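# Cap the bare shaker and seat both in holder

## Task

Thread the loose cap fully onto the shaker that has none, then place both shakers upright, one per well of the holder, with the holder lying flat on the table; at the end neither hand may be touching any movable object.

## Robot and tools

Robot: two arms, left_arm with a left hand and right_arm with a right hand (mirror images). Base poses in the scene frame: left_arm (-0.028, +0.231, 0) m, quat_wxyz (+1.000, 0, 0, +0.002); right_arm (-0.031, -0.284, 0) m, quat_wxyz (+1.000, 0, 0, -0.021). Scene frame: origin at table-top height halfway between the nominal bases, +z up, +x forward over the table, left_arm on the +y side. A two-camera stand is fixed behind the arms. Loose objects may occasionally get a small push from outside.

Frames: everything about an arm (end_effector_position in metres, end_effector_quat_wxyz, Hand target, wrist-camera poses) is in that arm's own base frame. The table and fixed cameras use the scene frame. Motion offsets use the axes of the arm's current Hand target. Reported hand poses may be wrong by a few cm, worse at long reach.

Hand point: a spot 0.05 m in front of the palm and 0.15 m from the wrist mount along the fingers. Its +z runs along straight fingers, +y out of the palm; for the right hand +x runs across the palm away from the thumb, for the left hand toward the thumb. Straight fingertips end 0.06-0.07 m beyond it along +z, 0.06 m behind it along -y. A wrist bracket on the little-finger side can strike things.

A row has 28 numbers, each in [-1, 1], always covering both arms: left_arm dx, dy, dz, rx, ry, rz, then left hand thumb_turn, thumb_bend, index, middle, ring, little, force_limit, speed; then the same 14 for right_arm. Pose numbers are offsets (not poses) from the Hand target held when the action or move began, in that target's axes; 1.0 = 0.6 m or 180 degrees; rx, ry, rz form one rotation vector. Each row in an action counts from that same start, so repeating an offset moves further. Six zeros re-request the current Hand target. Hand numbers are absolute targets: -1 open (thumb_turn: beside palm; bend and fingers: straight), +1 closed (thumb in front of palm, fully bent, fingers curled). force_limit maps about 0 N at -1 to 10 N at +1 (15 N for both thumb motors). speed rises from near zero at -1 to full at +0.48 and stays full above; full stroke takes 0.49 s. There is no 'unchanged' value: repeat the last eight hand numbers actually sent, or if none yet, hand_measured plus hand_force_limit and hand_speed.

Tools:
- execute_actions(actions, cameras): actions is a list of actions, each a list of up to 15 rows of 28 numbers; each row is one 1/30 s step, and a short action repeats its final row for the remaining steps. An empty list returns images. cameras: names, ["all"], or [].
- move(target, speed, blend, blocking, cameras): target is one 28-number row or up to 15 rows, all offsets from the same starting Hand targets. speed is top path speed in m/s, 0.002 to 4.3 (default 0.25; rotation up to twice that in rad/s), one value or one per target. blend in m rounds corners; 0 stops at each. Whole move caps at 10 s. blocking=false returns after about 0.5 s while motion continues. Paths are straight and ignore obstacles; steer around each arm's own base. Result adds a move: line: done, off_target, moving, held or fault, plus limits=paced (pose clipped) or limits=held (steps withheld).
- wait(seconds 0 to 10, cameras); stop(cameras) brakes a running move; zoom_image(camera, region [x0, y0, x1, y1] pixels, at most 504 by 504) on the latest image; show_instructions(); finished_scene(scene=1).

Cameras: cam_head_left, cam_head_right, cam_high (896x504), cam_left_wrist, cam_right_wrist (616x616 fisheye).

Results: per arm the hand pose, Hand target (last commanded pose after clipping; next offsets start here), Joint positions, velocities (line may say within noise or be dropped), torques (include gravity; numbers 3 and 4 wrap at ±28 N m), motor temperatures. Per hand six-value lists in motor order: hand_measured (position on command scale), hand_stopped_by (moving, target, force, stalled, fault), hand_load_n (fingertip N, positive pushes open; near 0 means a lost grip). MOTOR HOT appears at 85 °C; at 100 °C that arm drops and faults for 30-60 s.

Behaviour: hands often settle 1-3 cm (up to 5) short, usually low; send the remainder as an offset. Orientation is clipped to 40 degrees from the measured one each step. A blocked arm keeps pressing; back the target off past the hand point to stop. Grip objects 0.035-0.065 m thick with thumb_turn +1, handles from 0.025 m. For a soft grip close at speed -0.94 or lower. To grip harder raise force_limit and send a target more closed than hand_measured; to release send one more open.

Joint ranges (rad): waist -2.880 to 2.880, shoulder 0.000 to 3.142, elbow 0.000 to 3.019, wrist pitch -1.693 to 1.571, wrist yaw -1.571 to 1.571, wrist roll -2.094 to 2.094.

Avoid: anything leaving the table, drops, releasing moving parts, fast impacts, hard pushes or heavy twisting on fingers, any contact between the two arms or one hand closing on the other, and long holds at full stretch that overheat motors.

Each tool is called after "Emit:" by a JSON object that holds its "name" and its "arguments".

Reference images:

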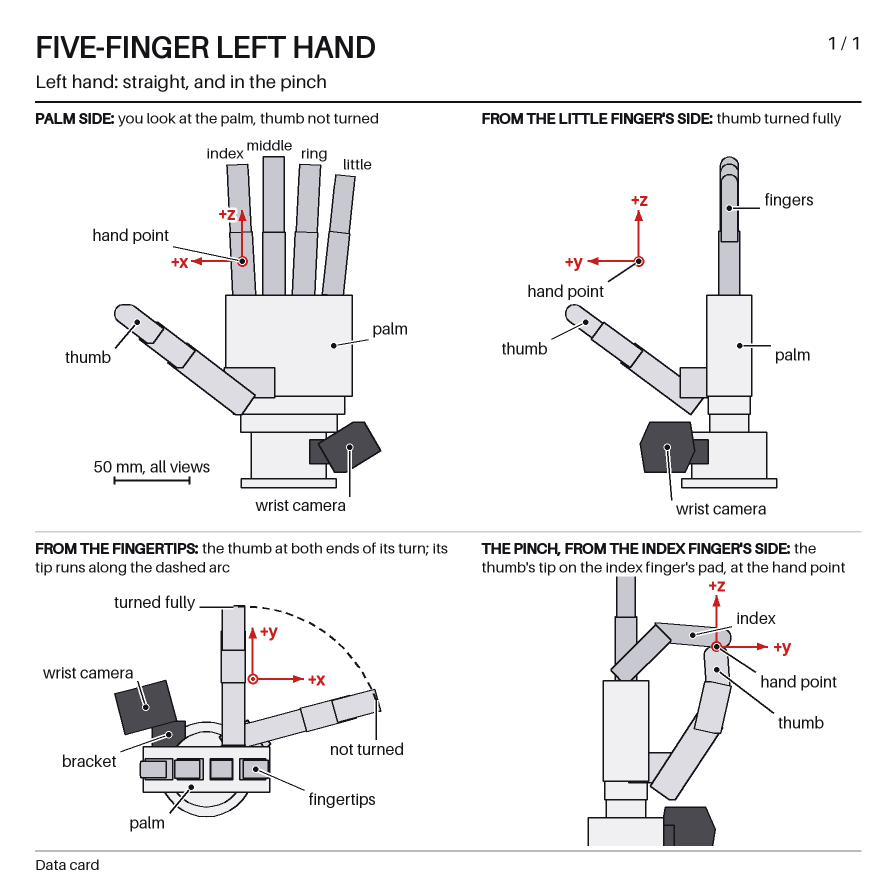

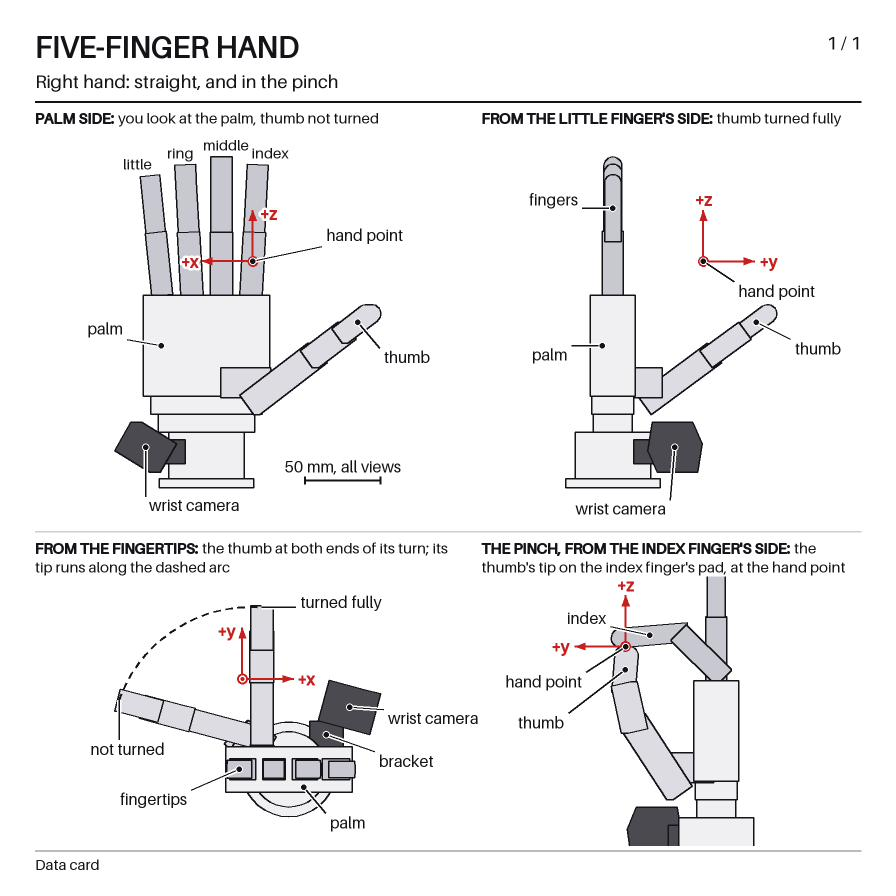

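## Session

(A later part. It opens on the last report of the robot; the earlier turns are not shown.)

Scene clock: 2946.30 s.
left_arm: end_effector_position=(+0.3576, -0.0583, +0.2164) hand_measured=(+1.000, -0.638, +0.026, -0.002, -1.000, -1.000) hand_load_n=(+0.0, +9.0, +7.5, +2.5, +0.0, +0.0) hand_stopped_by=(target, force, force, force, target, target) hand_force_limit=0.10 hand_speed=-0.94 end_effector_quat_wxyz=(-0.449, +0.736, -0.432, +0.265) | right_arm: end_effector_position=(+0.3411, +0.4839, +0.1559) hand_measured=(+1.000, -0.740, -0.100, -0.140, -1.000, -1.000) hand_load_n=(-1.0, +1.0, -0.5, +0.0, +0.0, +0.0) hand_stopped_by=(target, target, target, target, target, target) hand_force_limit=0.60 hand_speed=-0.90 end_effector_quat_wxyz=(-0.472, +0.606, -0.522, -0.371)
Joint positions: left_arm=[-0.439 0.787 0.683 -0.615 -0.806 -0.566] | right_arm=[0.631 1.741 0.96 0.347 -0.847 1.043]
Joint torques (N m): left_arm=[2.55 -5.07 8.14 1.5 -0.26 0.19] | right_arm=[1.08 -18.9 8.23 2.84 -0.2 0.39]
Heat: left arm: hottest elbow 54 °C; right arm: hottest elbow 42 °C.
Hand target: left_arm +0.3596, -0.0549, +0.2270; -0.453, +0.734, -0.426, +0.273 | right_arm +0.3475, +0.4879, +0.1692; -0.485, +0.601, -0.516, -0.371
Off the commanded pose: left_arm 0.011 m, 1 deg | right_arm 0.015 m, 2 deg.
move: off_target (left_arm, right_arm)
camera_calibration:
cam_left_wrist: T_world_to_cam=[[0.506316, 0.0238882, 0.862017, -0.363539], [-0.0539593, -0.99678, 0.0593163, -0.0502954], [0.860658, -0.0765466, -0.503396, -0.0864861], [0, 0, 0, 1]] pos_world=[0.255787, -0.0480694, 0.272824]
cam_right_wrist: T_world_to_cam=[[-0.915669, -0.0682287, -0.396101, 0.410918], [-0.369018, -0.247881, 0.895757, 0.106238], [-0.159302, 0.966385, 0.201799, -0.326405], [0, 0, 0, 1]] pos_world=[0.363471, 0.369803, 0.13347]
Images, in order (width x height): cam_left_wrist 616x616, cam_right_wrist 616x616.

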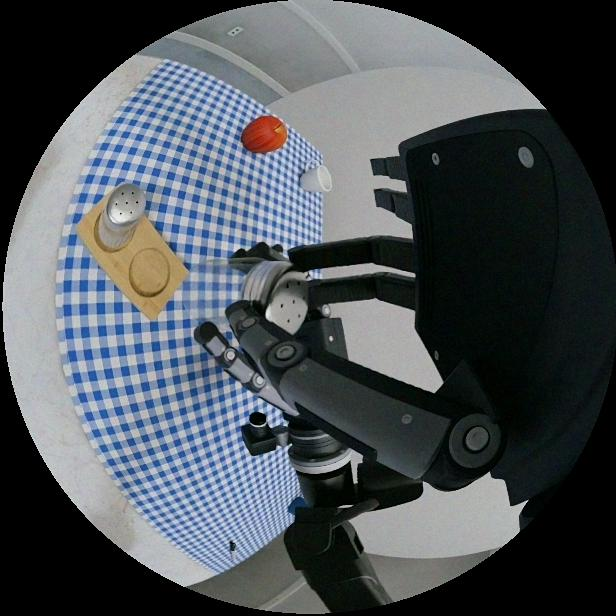

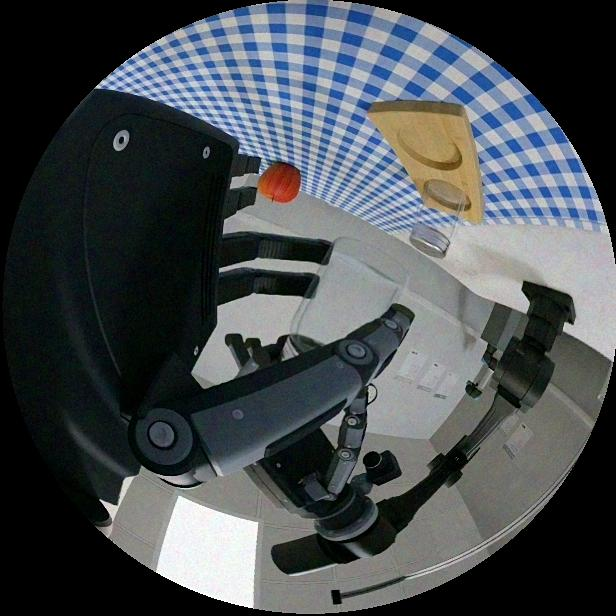

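Emit:
{"name": "move", "arguments": {"target": [[0,0,0,0,0,0,1,-0.35,0.35,0.35,-1,-1,0.1,-0.94,0,0,0,0,0,0,1,-1,-1,-1,-1,-1,0.6,-0.5],[0,0,0,0,0,0,1,-0.35,0.35,0.35,-1,-1,0.1,-0.94,0.0276,-0.0084,-0.0961,0,0,0,1,-1,-1,-1,-1,-1,0.6,-0.5]], "speed": 0.08, "cameras": ["cam_left_wrist","cam_right_wrist"]}}

Scene clock: 2951.67 s.
left_arm: end_effector_position=(+0.3566, -0.0580, +0.2141) hand_measured=(+1.000, -0.638, +0.026, -0.002, -1.000, -1.000) hand_load_n=(-0.5, +9.5, +7.5, +2.0, -0.5, +0.0) hand_stopped_by=(target, force, force, force, target, target) hand_force_limit=0.10 hand_speed=-0.94 end_effector_quat_wxyz=(-0.449, +0.735, -0.435, +0.263) | right_arm: end_effector_position=(+0.3537, +0.4334, +0.1735) hand_measured=(+1.000, -1.000, -1.000, -1.000, -1.000, -1.000) hand_load_n=(-0.5, +0.0, +0.0, +0.0, +0.0, +0.0) hand_stopped_by=(target, target, target, target, target, target) hand_force_limit=0.60 hand_speed=-0.50 end_effector_quat_wxyz=(-0.488, +0.599, -0.513, -0.373)
Joint positions: left_arm=[-0.439 0.787 0.679 -0.615 -0.805 -0.562] | right_arm=[0.528 1.677 0.912 0.335 -0.943 1.006]
Joint torques (N m): left_arm=[2.49 -5.07 8.43 1.52 -0.33 0.11] | right_arm=[0.56 -17.73 6.16 1.74 -0.35 0.06]
Heat: left arm: hottest elbow 54 °C; right arm: hottest elbow 42 °C.
Hand target: left_arm +0.3595, -0.0548, +0.2269; -0.453, +0.734, -0.426, +0.273 | right_arm +0.3524, +0.4279, +0.1692; -0.485, +0.601, -0.516, -0.371
Off the commanded pose: left_arm 0.014 m, 2 deg | right_arm 0.007 m, 1 deg.
move: off_target (left_arm)
camera_calibration:
cam_left_wrist: T_world_to_cam=[[0.51131, 0.0189408, 0.859188, -0.362478], [-0.0566569, -0.996839, 0.0556923, -0.0482627], [0.857527, -0.0771549, -0.50862, -0.0845273], [0, 0, 0, 1]] pos_world=[0.255089, -0.0477662, 0.271132]
cam_right_wrist: T_world_to_cam=[[-0.909344, -0.0497058, -0.413066, 0.418567], [-0.384967, -0.275993, 0.880697, 0.103052], [-0.157779, 0.959873, 0.231838, -0.282108], [0, 0, 0, 1]] pos_world=[0.375782, 0.320035, 0.147541]
Images, in order (width x height): cam_left_wrist 616x616, cam_right_wrist 616x616.

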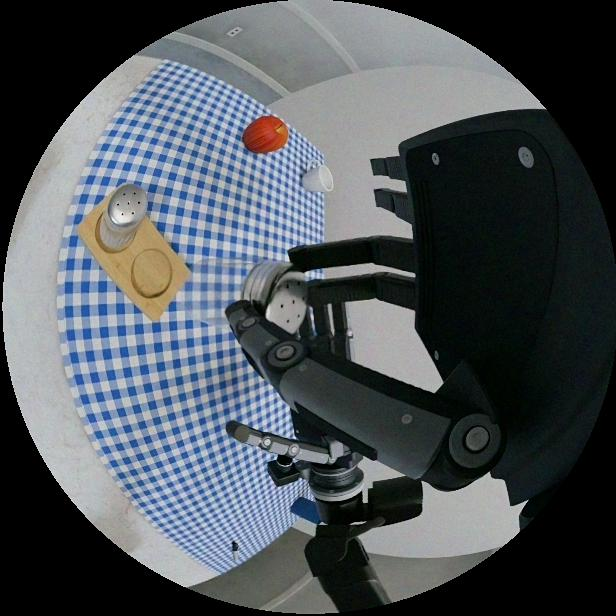

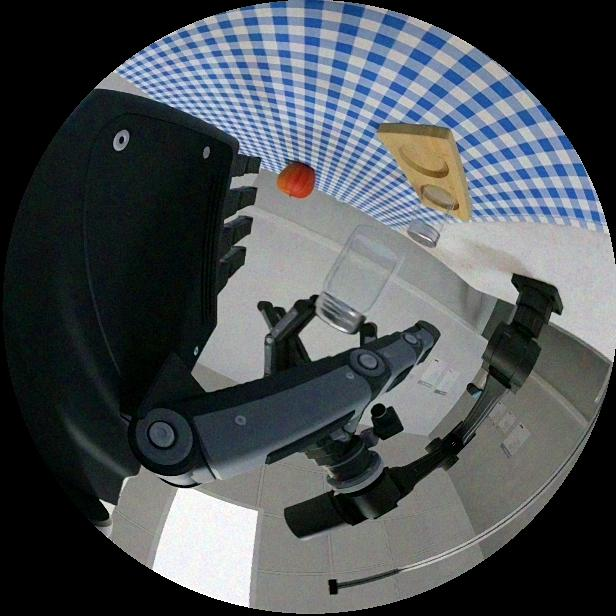

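Emit:
{"name": "zoom_image", "arguments": {"camera": "cam_right_wrist", "region": [300, 210, 420, 340]}}

Emit:
{"name": "move", "arguments": {"target": [0.0014,-0.0748,-0.0367,0,0,0,1,-0.35,0.35,0.35,-1,-1,0.1,-0.94,0.0564,-0.0005,-0.2093,0,0,0,1,-1,-1,-1,-1,-1,0.6,-0.5], "speed": 0.1, "cameras": ["cam_left_wrist","cam_right_wrist"]}}

Scaled by 3.877 from the camera's 616x616 image, which has a finer 880x880 frame.

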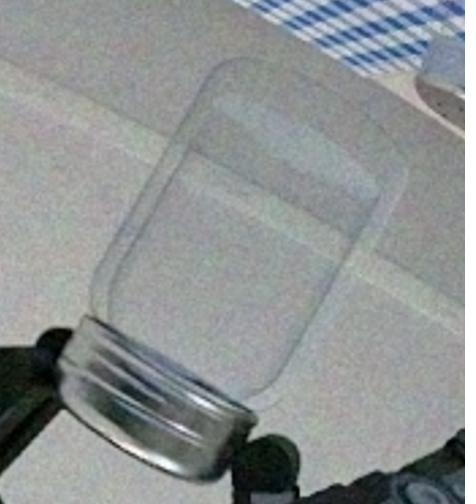

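Scene clock: 2956.03 s.
left_arm: end_effector_position=(+0.3492, -0.0545, +0.2362) hand_measured=(+1.000, -0.638, +0.026, -0.002, -1.000, -1.000) hand_load_n=(+0.0, +9.5, +7.5, +2.0, +0.0, +0.0) hand_stopped_by=(target, force, force, force, target, target) hand_force_limit=0.10 hand_speed=-0.94 end_effector_quat_wxyz=(-0.447, +0.736, -0.447, +0.243) | right_arm: end_effector_position=(+0.3523, +0.3009, +0.1692) hand_measured=(+1.000, -1.000, -1.000, -1.000, -1.000, -1.000) hand_load_n=(-0.5, +0.0, +0.0, +0.0, +0.0, +0.0) hand_stopped_by=(target, target, target, target, target, target) hand_force_limit=0.60 hand_speed=-0.50 end_effector_quat_wxyz=(-0.484, +0.599, -0.517, -0.374)
Joint positions: left_arm=[-0.439 0.783 0.755 -0.741 -0.805 -0.561] | right_arm=[0.254 1.559 0.807 0.041 -1.173 0.698]
Joint torques (N m): left_arm=[2.32 -5.25 12.08 1.18 -0.39 0.11] | right_arm=[0.73 -15.5 6.71 1.48 -0.54 0.07]
Heat: left arm: hottest elbow 54 °C; right arm: hottest elbow 42 °C.
Hand target: left_arm +0.3596, -0.0549, +0.2771; -0.453, +0.734, -0.426, +0.273 | right_arm +0.3521, +0.2978, +0.1692; -0.485, +0.601, -0.517, -0.371
Off the commanded pose: left_arm 0.042 m, 4 deg | right_arm 0.003 m, 0 deg.
move: off_target (left_arm)
camera_calibration:
cam_left_wrist: T_world_to_cam=[[0.546688, 0.00172628, 0.837335, -0.385829], [-0.055044, -0.997761, 0.0379947, -0.0428081], [0.835525, -0.0668615, -0.545369, -0.0496974], [0, 0, 0, 1]] pos_world=[0.250096, -0.045369, 0.297591]
cam_right_wrist: T_world_to_cam=[[-0.912744, -0.0518315, -0.40523, 0.409432], [-0.377969, -0.269298, 0.885787, 0.0644196], [-0.155039, 0.961661, 0.22621, -0.154688], [0, 0, 0, 1]] pos_world=[0.374073, 0.187327, 0.143844]
Images, in order (width x height): cam_left_wrist 616x616, cam_right_wrist 616x616.

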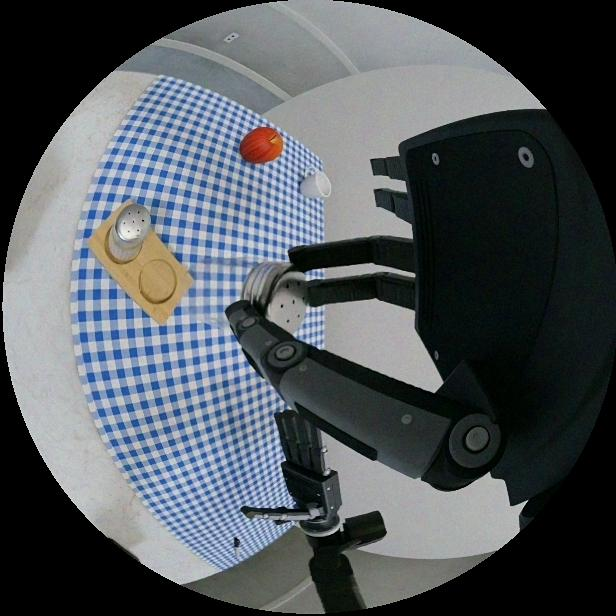

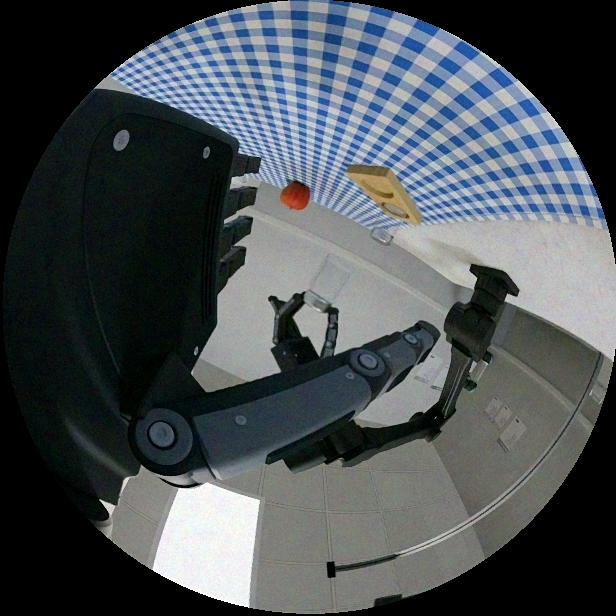

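Emit:
{"name": "move", "arguments": {"target": [-0.0325,0.0913,0.0478,0,0,0,1,-0.35,0.35,0.35,-1,-1,0.1,-0.94,0,0,0,0,0,0,1,-1,-1,-1,-1,-1,0.6,-0.5], "speed": 0.1, "cameras": ["cam_left_wrist","cam_right_wrist"]}}

Emit:
{"name": "zoom_image", "arguments": {"camera": "cam_left_wrist", "region": [60, 180, 330, 350]}}

Emit:
{"name": "zoom_image", "arguments": {"camera": "cam_right_wrist", "region": [280, 180, 440, 340]}}

Scene clock: 2959.73 s.
left_arm: end_effector_position=(+0.3464, -0.0413, +0.1979) hand_measured=(+1.000, -0.638, +0.026, -0.002, -1.000, -1.000) hand_load_n=(+0.0, +9.0, +7.5, +2.0, +0.0, +0.0) hand_stopped_by=(target, force, force, force, target, target) hand_force_limit=0.10 hand_speed=-0.94 end_effector_quat_wxyz=(-0.447, +0.736, -0.441, +0.256) | right_arm: end_effector_position=(+0.3523, +0.3009, +0.1691) hand_measured=(+1.000, -1.000, -1.000, -1.000, -1.000, -1.000) hand_load_n=(+0.0, +0.0, +0.0, +0.0, +0.0, +0.0) hand_stopped_by=(target, target, target, target, target, target) hand_force_limit=0.60 hand_speed=-0.50 end_effector_quat_wxyz=(-0.484, +0.600, -0.516, -0.373)
Joint positions: left_arm=[-0.388 0.743 0.623 -0.589 -0.763 -0.515] | right_arm=[0.254 1.559 0.807 0.041 -1.173 0.697]
Joint torques (N m): left_arm=[2.61 -5.07 8.43 1.98 -0.32 0.17] | right_arm=[0.73 -15.5 6.72 1.43 -0.55 0.06]
Motor temperatures (°C): left_arm=[28 28 55 26 29 27] | right_arm=[29 36 42 28 29 28]
Heat: left arm: hottest elbow 55 °C; right arm: hottest elbow 42 °C.
Hand target: left_arm +0.3519, -0.0379, +0.2149; -0.453, +0.734, -0.426, +0.273 | right_arm +0.3521, +0.2978, +0.1692; -0.485, +0.601, -0.516, -0.371
Off the commanded pose: left_arm 0.018 m, 3 deg | right_arm 0.003 m, 0 deg.
move: off_target (left_arm)
camera_calibration:
cam_left_wrist: T_world_to_cam=[[0.527315, 0.0129958, 0.84957, -0.347583], [-0.0579602, -0.997004, 0.0512261, -0.0298654], [0.84769, -0.0762535, -0.524982, -0.0761334], [0, 0, 0, 1]] pos_world=[0.246092, -0.0310642, 0.256857]
cam_right_wrist: T_world_to_cam=[[-0.912134, -0.0522226, -0.406551, 0.40952], [-0.379146, -0.269396, 0.885254, 0.0650811], [-0.155753, 0.961613, 0.225925, -0.154333], [0, 0, 0, 1]] pos_world=[0.374175, 0.187327, 0.143745]
Images, in order (width x height): cam_left_wrist 616x616, cam_right_wrist 616x616.

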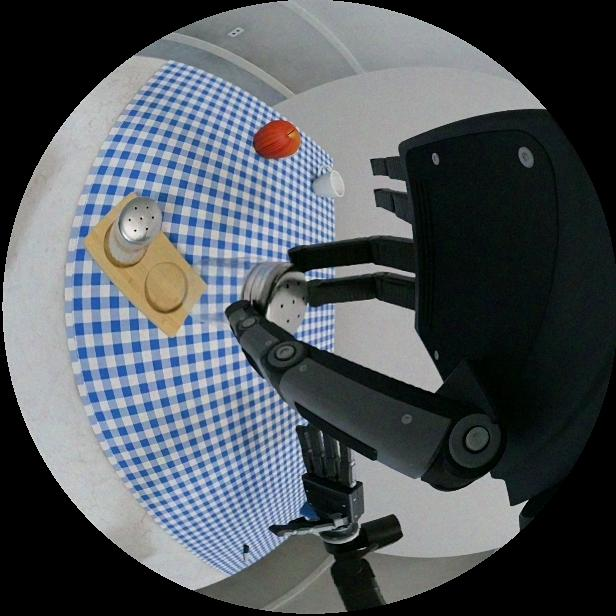

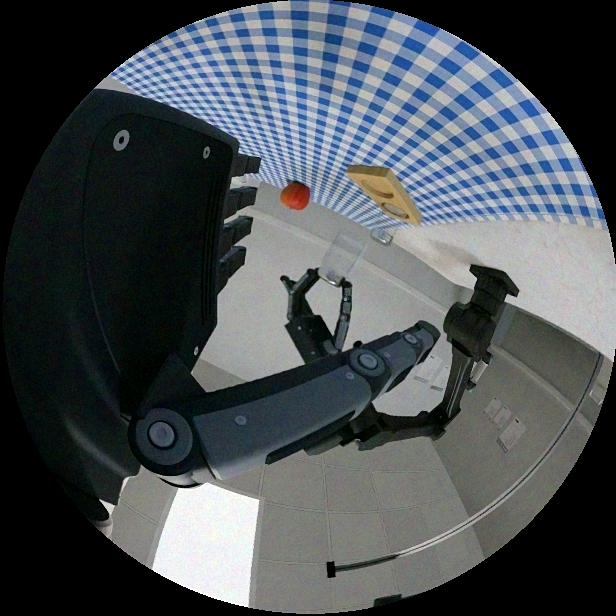

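Scaled by 1.867 from the camera's 616x616 image, which has a finer 880x880 frame.

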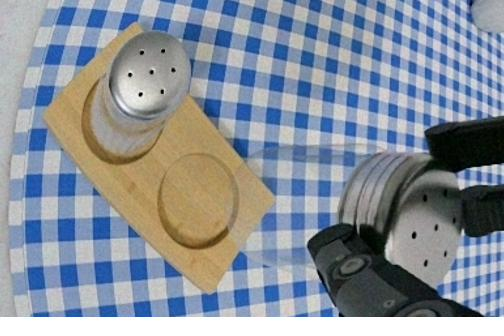

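Scaled by 3.150 from the camera's 616x616 image, which has a finer 880x880 frame.

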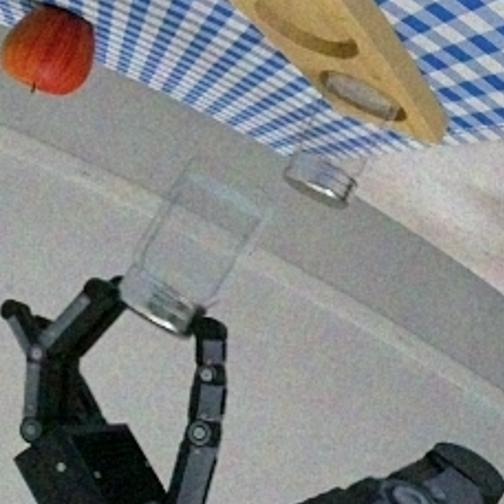

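Emit:
{"name": "zoom_image", "arguments": {"camera": "cam_left_wrist", "region": [220, 250, 330, 350]}}

Emit:
{"name": "zoom_image", "arguments": {"camera": "cam_right_wrist", "region": [300, 220, 380, 300]}}

Scaled by 4.582 from the camera's 616x616 image, which has a finer 880x880 frame.

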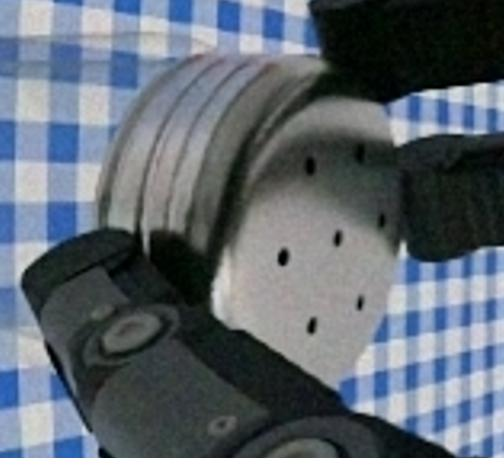

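Scaled by 6.300 from the camera's 616x616 image, which has a finer 880x880 frame.

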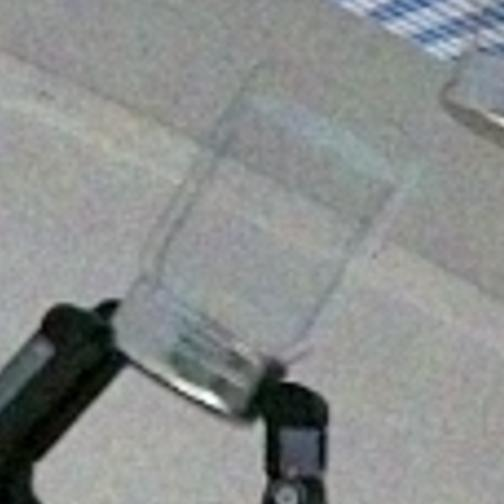

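Emit:
{"name": "move", "arguments": {"target": [-0.0116,-0.0031,0.0058,0.0137,0.018,-0.0363,1,-0.35,0.35,0.35,-1,-1,0.1,-0.94,0,0,0,0,0,0,1,-1,-1,-1,-1,-1,0.6,-0.5], "speed": 0.08, "cameras": ["cam_left_wrist","cam_right_wrist"]}}

Emit:
{"name": "zoom_image", "arguments": {"camera": "cam_left_wrist", "region": [220, 250, 330, 350]}}

Emit:
{"name": "zoom_image", "arguments": {"camera": "cam_right_wrist", "region": [300, 220, 380, 300]}}

Scene clock: 2970.13 s.
left_arm: end_effector_position=(+0.3464, -0.0332, +0.1969) hand_measured=(+1.000, -0.638, +0.026, -0.002, -1.000, -1.000) hand_load_n=(+0.0, +9.5, +8.0, +2.0, +0.0, +0.0) hand_stopped_by=(target, force, force, force, target, target) hand_force_limit=0.10 hand_speed=-0.94 end_effector_quat_wxyz=(-0.434, +0.742, -0.407, +0.309) | right_arm: end_effector_position=(+0.3523, +0.3009, +0.1691) hand_measured=(+1.000, -1.000, -1.000, -1.000, -1.000, -1.000) hand_load_n=(+0.0, +0.0, +0.0, +0.0, +0.0, +0.0) hand_stopped_by=(target, target, target, target, target, target) hand_force_limit=0.60 hand_speed=-0.50 end_effector_quat_wxyz=(-0.484, +0.600, -0.516, -0.373)
Joint positions: left_arm=[-0.32 0.658 0.545 -0.477 -0.679 -0.514] | right_arm=[0.254 1.559 0.807 0.041 -1.173 0.697]
Joint torques (N m): left_arm=[2.67 -4.07 8.46 2.28 -0.16 0.04] | right_arm=[0.73 -15.44 6.72 1.4 -0.55 0.06]
Heat: left arm: hottest elbow 54 °C; right arm: hottest elbow 41 °C.
Hand target: left_arm +0.3520, -0.0298, +0.2150; -0.440, +0.740, -0.390, +0.328 | right_arm +0.3521, +0.2978, +0.1692; -0.485, +0.601, -0.516, -0.371
Off the commanded pose: left_arm 0.019 m, 3 deg | right_arm 0.003 m, 0 deg.
move: off_target (left_arm)
camera_calibration:
cam_left_wrist: T_world_to_cam=[[0.445512, 0.0903249, 0.890708, -0.32402], [-0.0664182, -0.988821, 0.133495, -0.0348666], [0.892809, -0.118633, -0.434532, -0.110825], [0, 0, 0, 1]] pos_world=[0.240985, -0.0183573, 0.245104]
cam_right_wrist: T_world_to_cam=[[-0.912134, -0.0522226, -0.406551, 0.40952], [-0.379146, -0.269396, 0.885254, 0.0650811], [-0.155753, 0.961613, 0.225925, -0.154333], [0, 0, 0, 1]] pos_world=[0.374175, 0.187327, 0.143745]
Images, in order (width x height): cam_left_wrist 616x616, cam_right_wrist 616x616.

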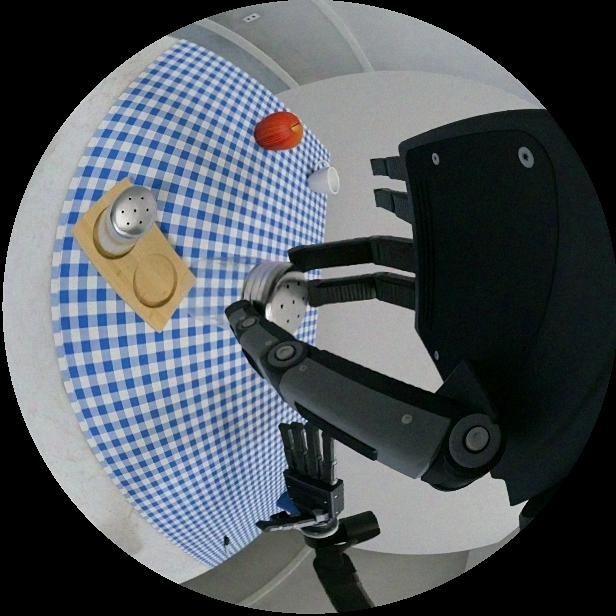

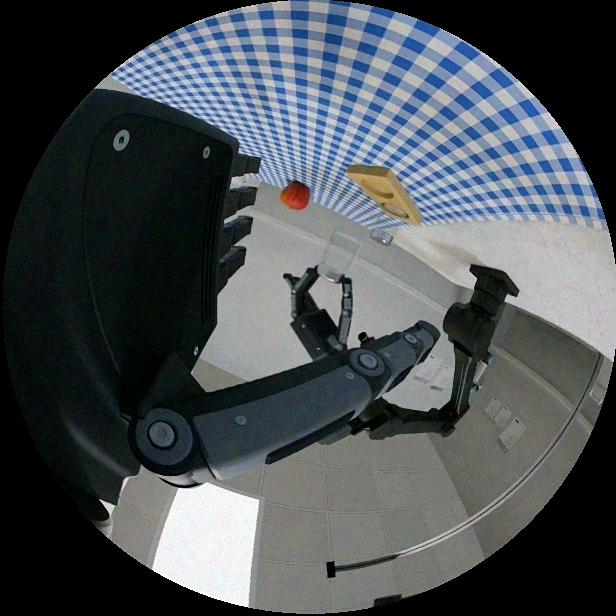

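Scaled by 4.582 from the camera's 616x616 image, which has a finer 880x880 frame.

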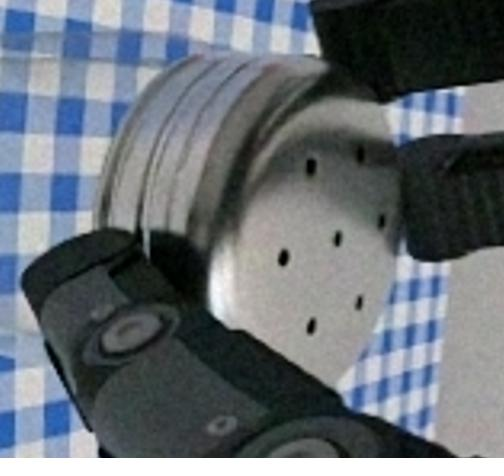

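Scaled by 6.300 from the camera's 616x616 image, which has a finer 880x880 frame.

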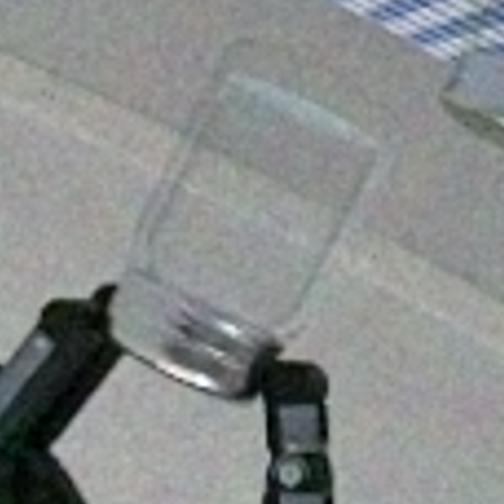

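Emit:
{"name": "zoom_image", "arguments": {"camera": "cam_right_wrist", "region": [312, 220, 368, 290]}}

Scaled by 7.200 from the camera's 616x616 image, which has a finer 880x880 frame.

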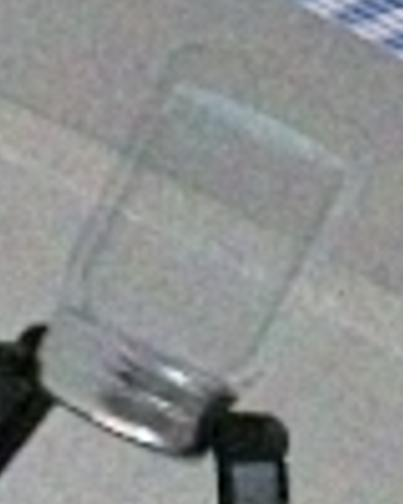

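Emit:
{"name": "zoom_image", "arguments": {"camera": "cam_left_wrist", "region": [60, 165, 210, 345]}}

Scaled by 2.800 from the camera's 616x616 image, which has a finer 880x880 frame.

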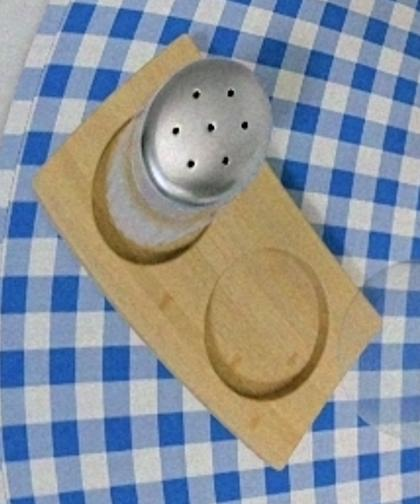

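Emit:
{"name": "zoom_image", "arguments": {"camera": "cam_left_wrist", "region": [140, 230, 290, 350]}}

Scaled by 3.360 from the camera's 616x616 image, which has a finer 880x880 frame.

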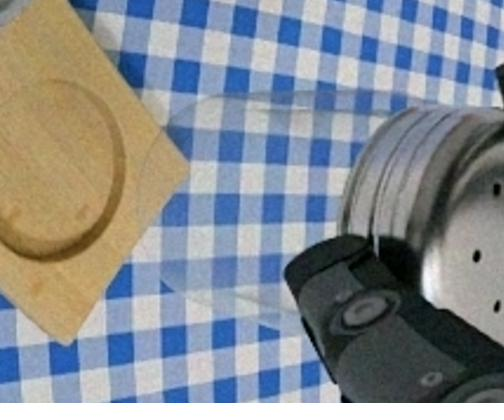

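Emit:
{"name": "move", "arguments": {"target": [-0.02,0.0837,0.0328,0.0096,0.0035,-0.0044,1,-0.35,0.35,0.35,-1,-1,0.1,-0.94,0,0,0,0,0,0,1,-1,-1,-1,-1,-1,0.6,-0.5], "speed": 0.08, "cameras": ["cam_left_wrist","cam_right_wrist"]}}

Emit:
{"name": "zoom_image", "arguments": {"camera": "cam_left_wrist", "region": [100, 200, 330, 370]}}

Emit:
{"name": "zoom_image", "arguments": {"camera": "cam_right_wrist", "region": [312, 170, 432, 290]}}

Scene clock: 2995.23 s.
left_arm: end_effector_position=(+0.3408, -0.0311, +0.1433) hand_measured=(+1.000, -0.638, +0.026, -0.002, -1.000, -1.000) hand_load_n=(-0.5, +9.0, +7.5, +2.0, +0.0, +0.0) hand_stopped_by=(target, force, force, force, target, target) hand_force_limit=0.10 hand_speed=-0.94 end_effector_quat_wxyz=(-0.438, +0.737, -0.398, +0.326) | right_arm: end_effector_position=(+0.3523, +0.3009, +0.1691) hand_measured=(+1.000, -1.000, -1.000, -1.000, -1.000, -1.000) hand_load_n=(-0.5, +0.0, +0.0, +0.0, +0.0, +0.0) hand_stopped_by=(target, target, target, target, target, target) hand_force_limit=0.60 hand_speed=-0.50 end_effector_quat_wxyz=(-0.484, +0.600, -0.516, -0.373)
Joint positions: left_arm=[-0.32 0.653 0.377 -0.268 -0.679 -0.507] | right_arm=[0.254 1.559 0.807 0.041 -1.173 0.697]
Joint torques (N m): left_arm=[2.61 -3.49 8.35 2.26 -0.37 0.03] | right_arm=[0.67 -15.44 6.74 1.42 -0.54 0.07]
Heat: left arm: hottest elbow 54 °C; right arm: hottest elbow 40 °C.
Hand target: left_arm +0.3480, -0.0271, +0.1598; -0.447, +0.734, -0.382, +0.341 | right_arm +0.3521, +0.2978, +0.1692; -0.485, +0.601, -0.516, -0.371
Off the commanded pose: left_arm 0.018 m, 3 deg | right_arm 0.003 m, 0 deg.
move: off_target (left_arm)
camera_calibration:
cam_left_wrist: T_world_to_cam=[[0.409391, 0.0970615, 0.907181, -0.263818], [-0.0743472, -0.987469, 0.139203, -0.0239325], [0.909325, -0.124435, -0.397045, -0.140061], [0, 0, 0, 1]] pos_world=[0.233587, -0.0154545, 0.187051]
cam_right_wrist: T_world_to_cam=[[-0.912134, -0.0522226, -0.406551, 0.40952], [-0.379146, -0.269396, 0.885254, 0.0650811], [-0.155753, 0.961613, 0.225925, -0.154333], [0, 0, 0, 1]] pos_world=[0.374175, 0.187327, 0.143745]
Images, in order (width x height): cam_left_wrist 616x616, cam_right_wrist 616x616.

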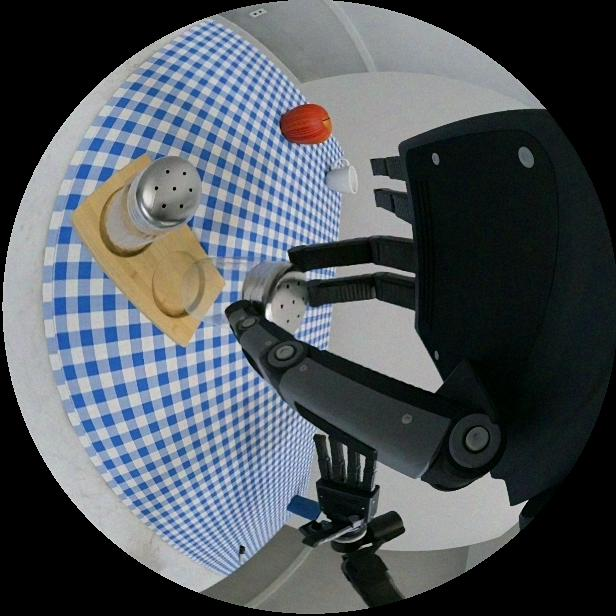

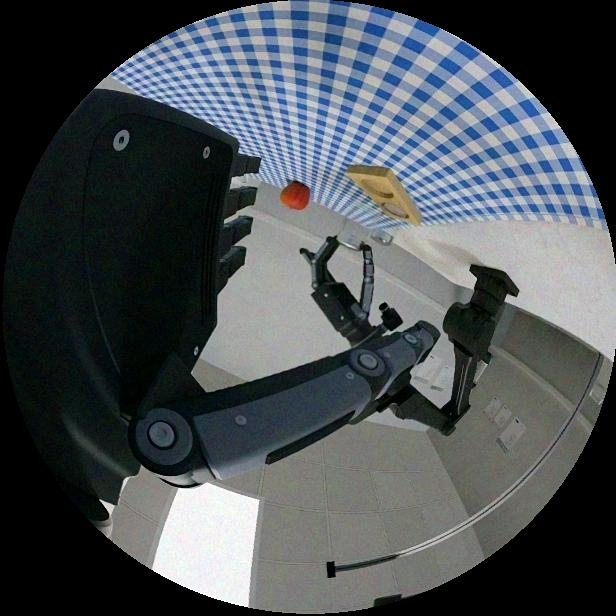

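Scaled by 2.191 from the camera's 616x616 image, which has a finer 880x880 frame.

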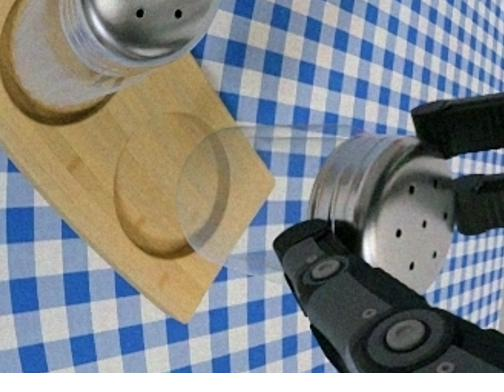

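Scaled by 4.200 from the camera's 616x616 image, which has a finer 880x880 frame.

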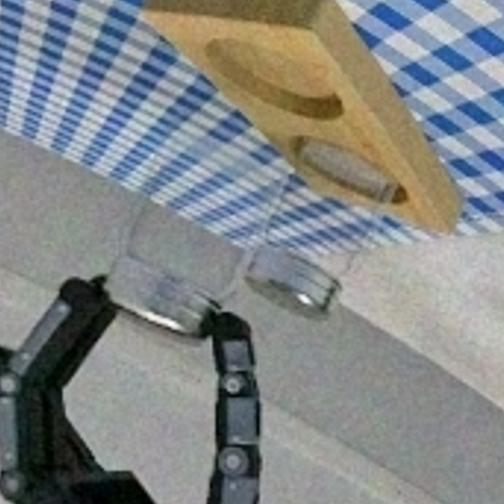

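Emit:
{"name": "zoom_image", "arguments": {"camera": "cam_right_wrist", "region": [330, 195, 410, 255]}}

Scaled by 6.300 from the camera's 616x616 image, which has a finer 880x880 frame.

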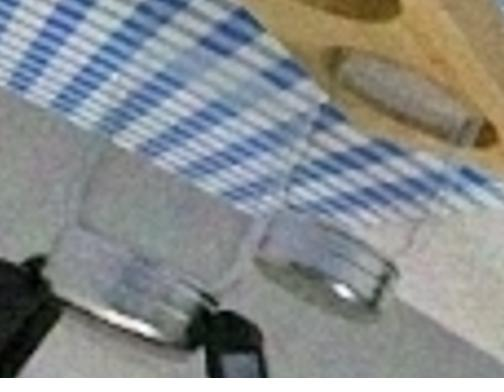

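Emit:
{"name": "move", "arguments": {"target": [-0.0086,0.0407,0.0173,0,0,0,1,-0.35,0.35,0.35,-1,-1,0.1,-0.94,0,0,0,0,0,0,1,-1,-1,-1,-1,-1,0.6,-0.5], "speed": 0.06, "cameras": ["cam_left_wrist","cam_right_wrist"]}}

Emit:
{"name": "zoom_image", "arguments": {"camera": "cam_left_wrist", "region": [100, 200, 330, 370]}}

Emit:
{"name": "zoom_image", "arguments": {"camera": "cam_right_wrist", "region": [330, 170, 430, 250]}}

Scene clock: 3004.53 s.
left_arm: end_effector_position=(+0.3413, -0.0293, +0.1251) hand_measured=(+1.000, -0.636, +0.026, -0.002, -1.000, -1.000) hand_load_n=(+0.0, +0.0, +0.0, +0.0, +0.0, +0.0) hand_stopped_by=(target, force, force, force, target, target) hand_force_limit=0.10 hand_speed=-0.94 end_effector_quat_wxyz=(-0.442, +0.735, -0.389, +0.337) | right_arm: end_effector_position=(+0.3523, +0.3009, +0.1691) hand_measured=(+1.000, -1.000, -1.000, -1.000, -1.000, -1.000) hand_load_n=(-0.5, +0.0, +0.0, +0.0, +0.0, +0.0) hand_stopped_by=(target, target, target, target, target, target) hand_force_limit=0.60 hand_speed=-0.50 end_effector_quat_wxyz=(-0.484, +0.600, -0.516, -0.373)
Joint positions: left_arm=[-0.315 0.67 0.314 -0.158 -0.678 -0.505] | right_arm=[0.254 1.559 0.807 0.041 -1.173 0.697]
Joint torques (N m): left_arm=[2.78 -1.61 8.17 2.09 -0.15 0.1] | right_arm=[0.73 -15.44 6.74 1.4 -0.54 0.06]
Heat: left arm: hottest elbow 54 °C; right arm: hottest elbow 40 °C.
Hand target: left_arm +0.3480, -0.0262, +0.1328; -0.447, +0.734, -0.382, +0.341 | right_arm +0.3521, +0.2978, +0.1692; -0.485, +0.601, -0.516, -0.371
Off the commanded pose: left_arm 0.011 m, 1 deg | right_arm 0.003 m, 0 deg.
move: off_target (left_arm)
camera_calibration:
cam_left_wrist: T_world_to_cam=[[0.383051, 0.105899, 0.917637, -0.239766], [-0.0743541, -0.986648, 0.144901, -0.0203783], [0.92073, -0.123735, -0.370063, -0.154724], [0, 0, 0, 1]] pos_world=[0.232787, -0.01386, 0.165714]
cam_right_wrist: T_world_to_cam=[[-0.912134, -0.0522226, -0.406551, 0.40952], [-0.379146, -0.269396, 0.885254, 0.0650811], [-0.155753, 0.961613, 0.225925, -0.154333], [0, 0, 0, 1]] pos_world=[0.374175, 0.187327, 0.143745]
Images, in order (width x height): cam_left_wrist 616x616, cam_right_wrist 616x616.

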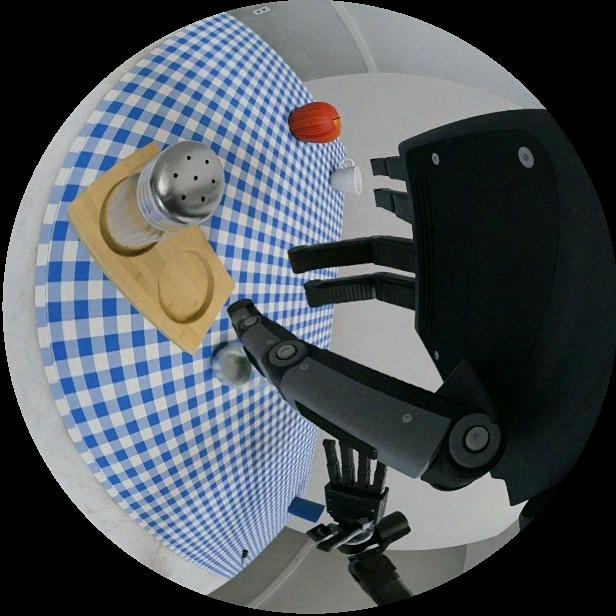

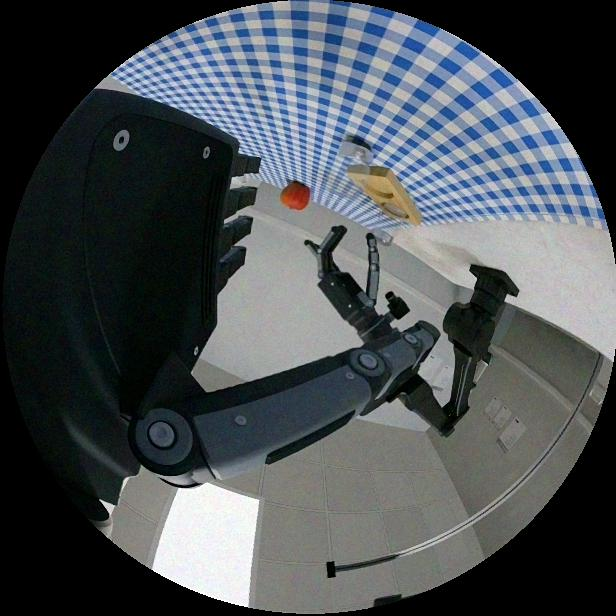

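Scaled by 2.191 from the camera's 616x616 image, which has a finer 880x880 frame.

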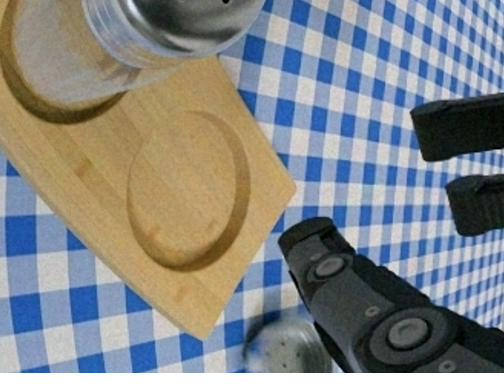

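Scaled by 5.040 from the camera's 616x616 image, which has a finer 880x880 frame.

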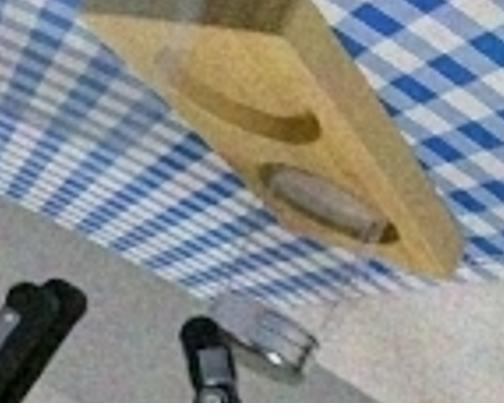

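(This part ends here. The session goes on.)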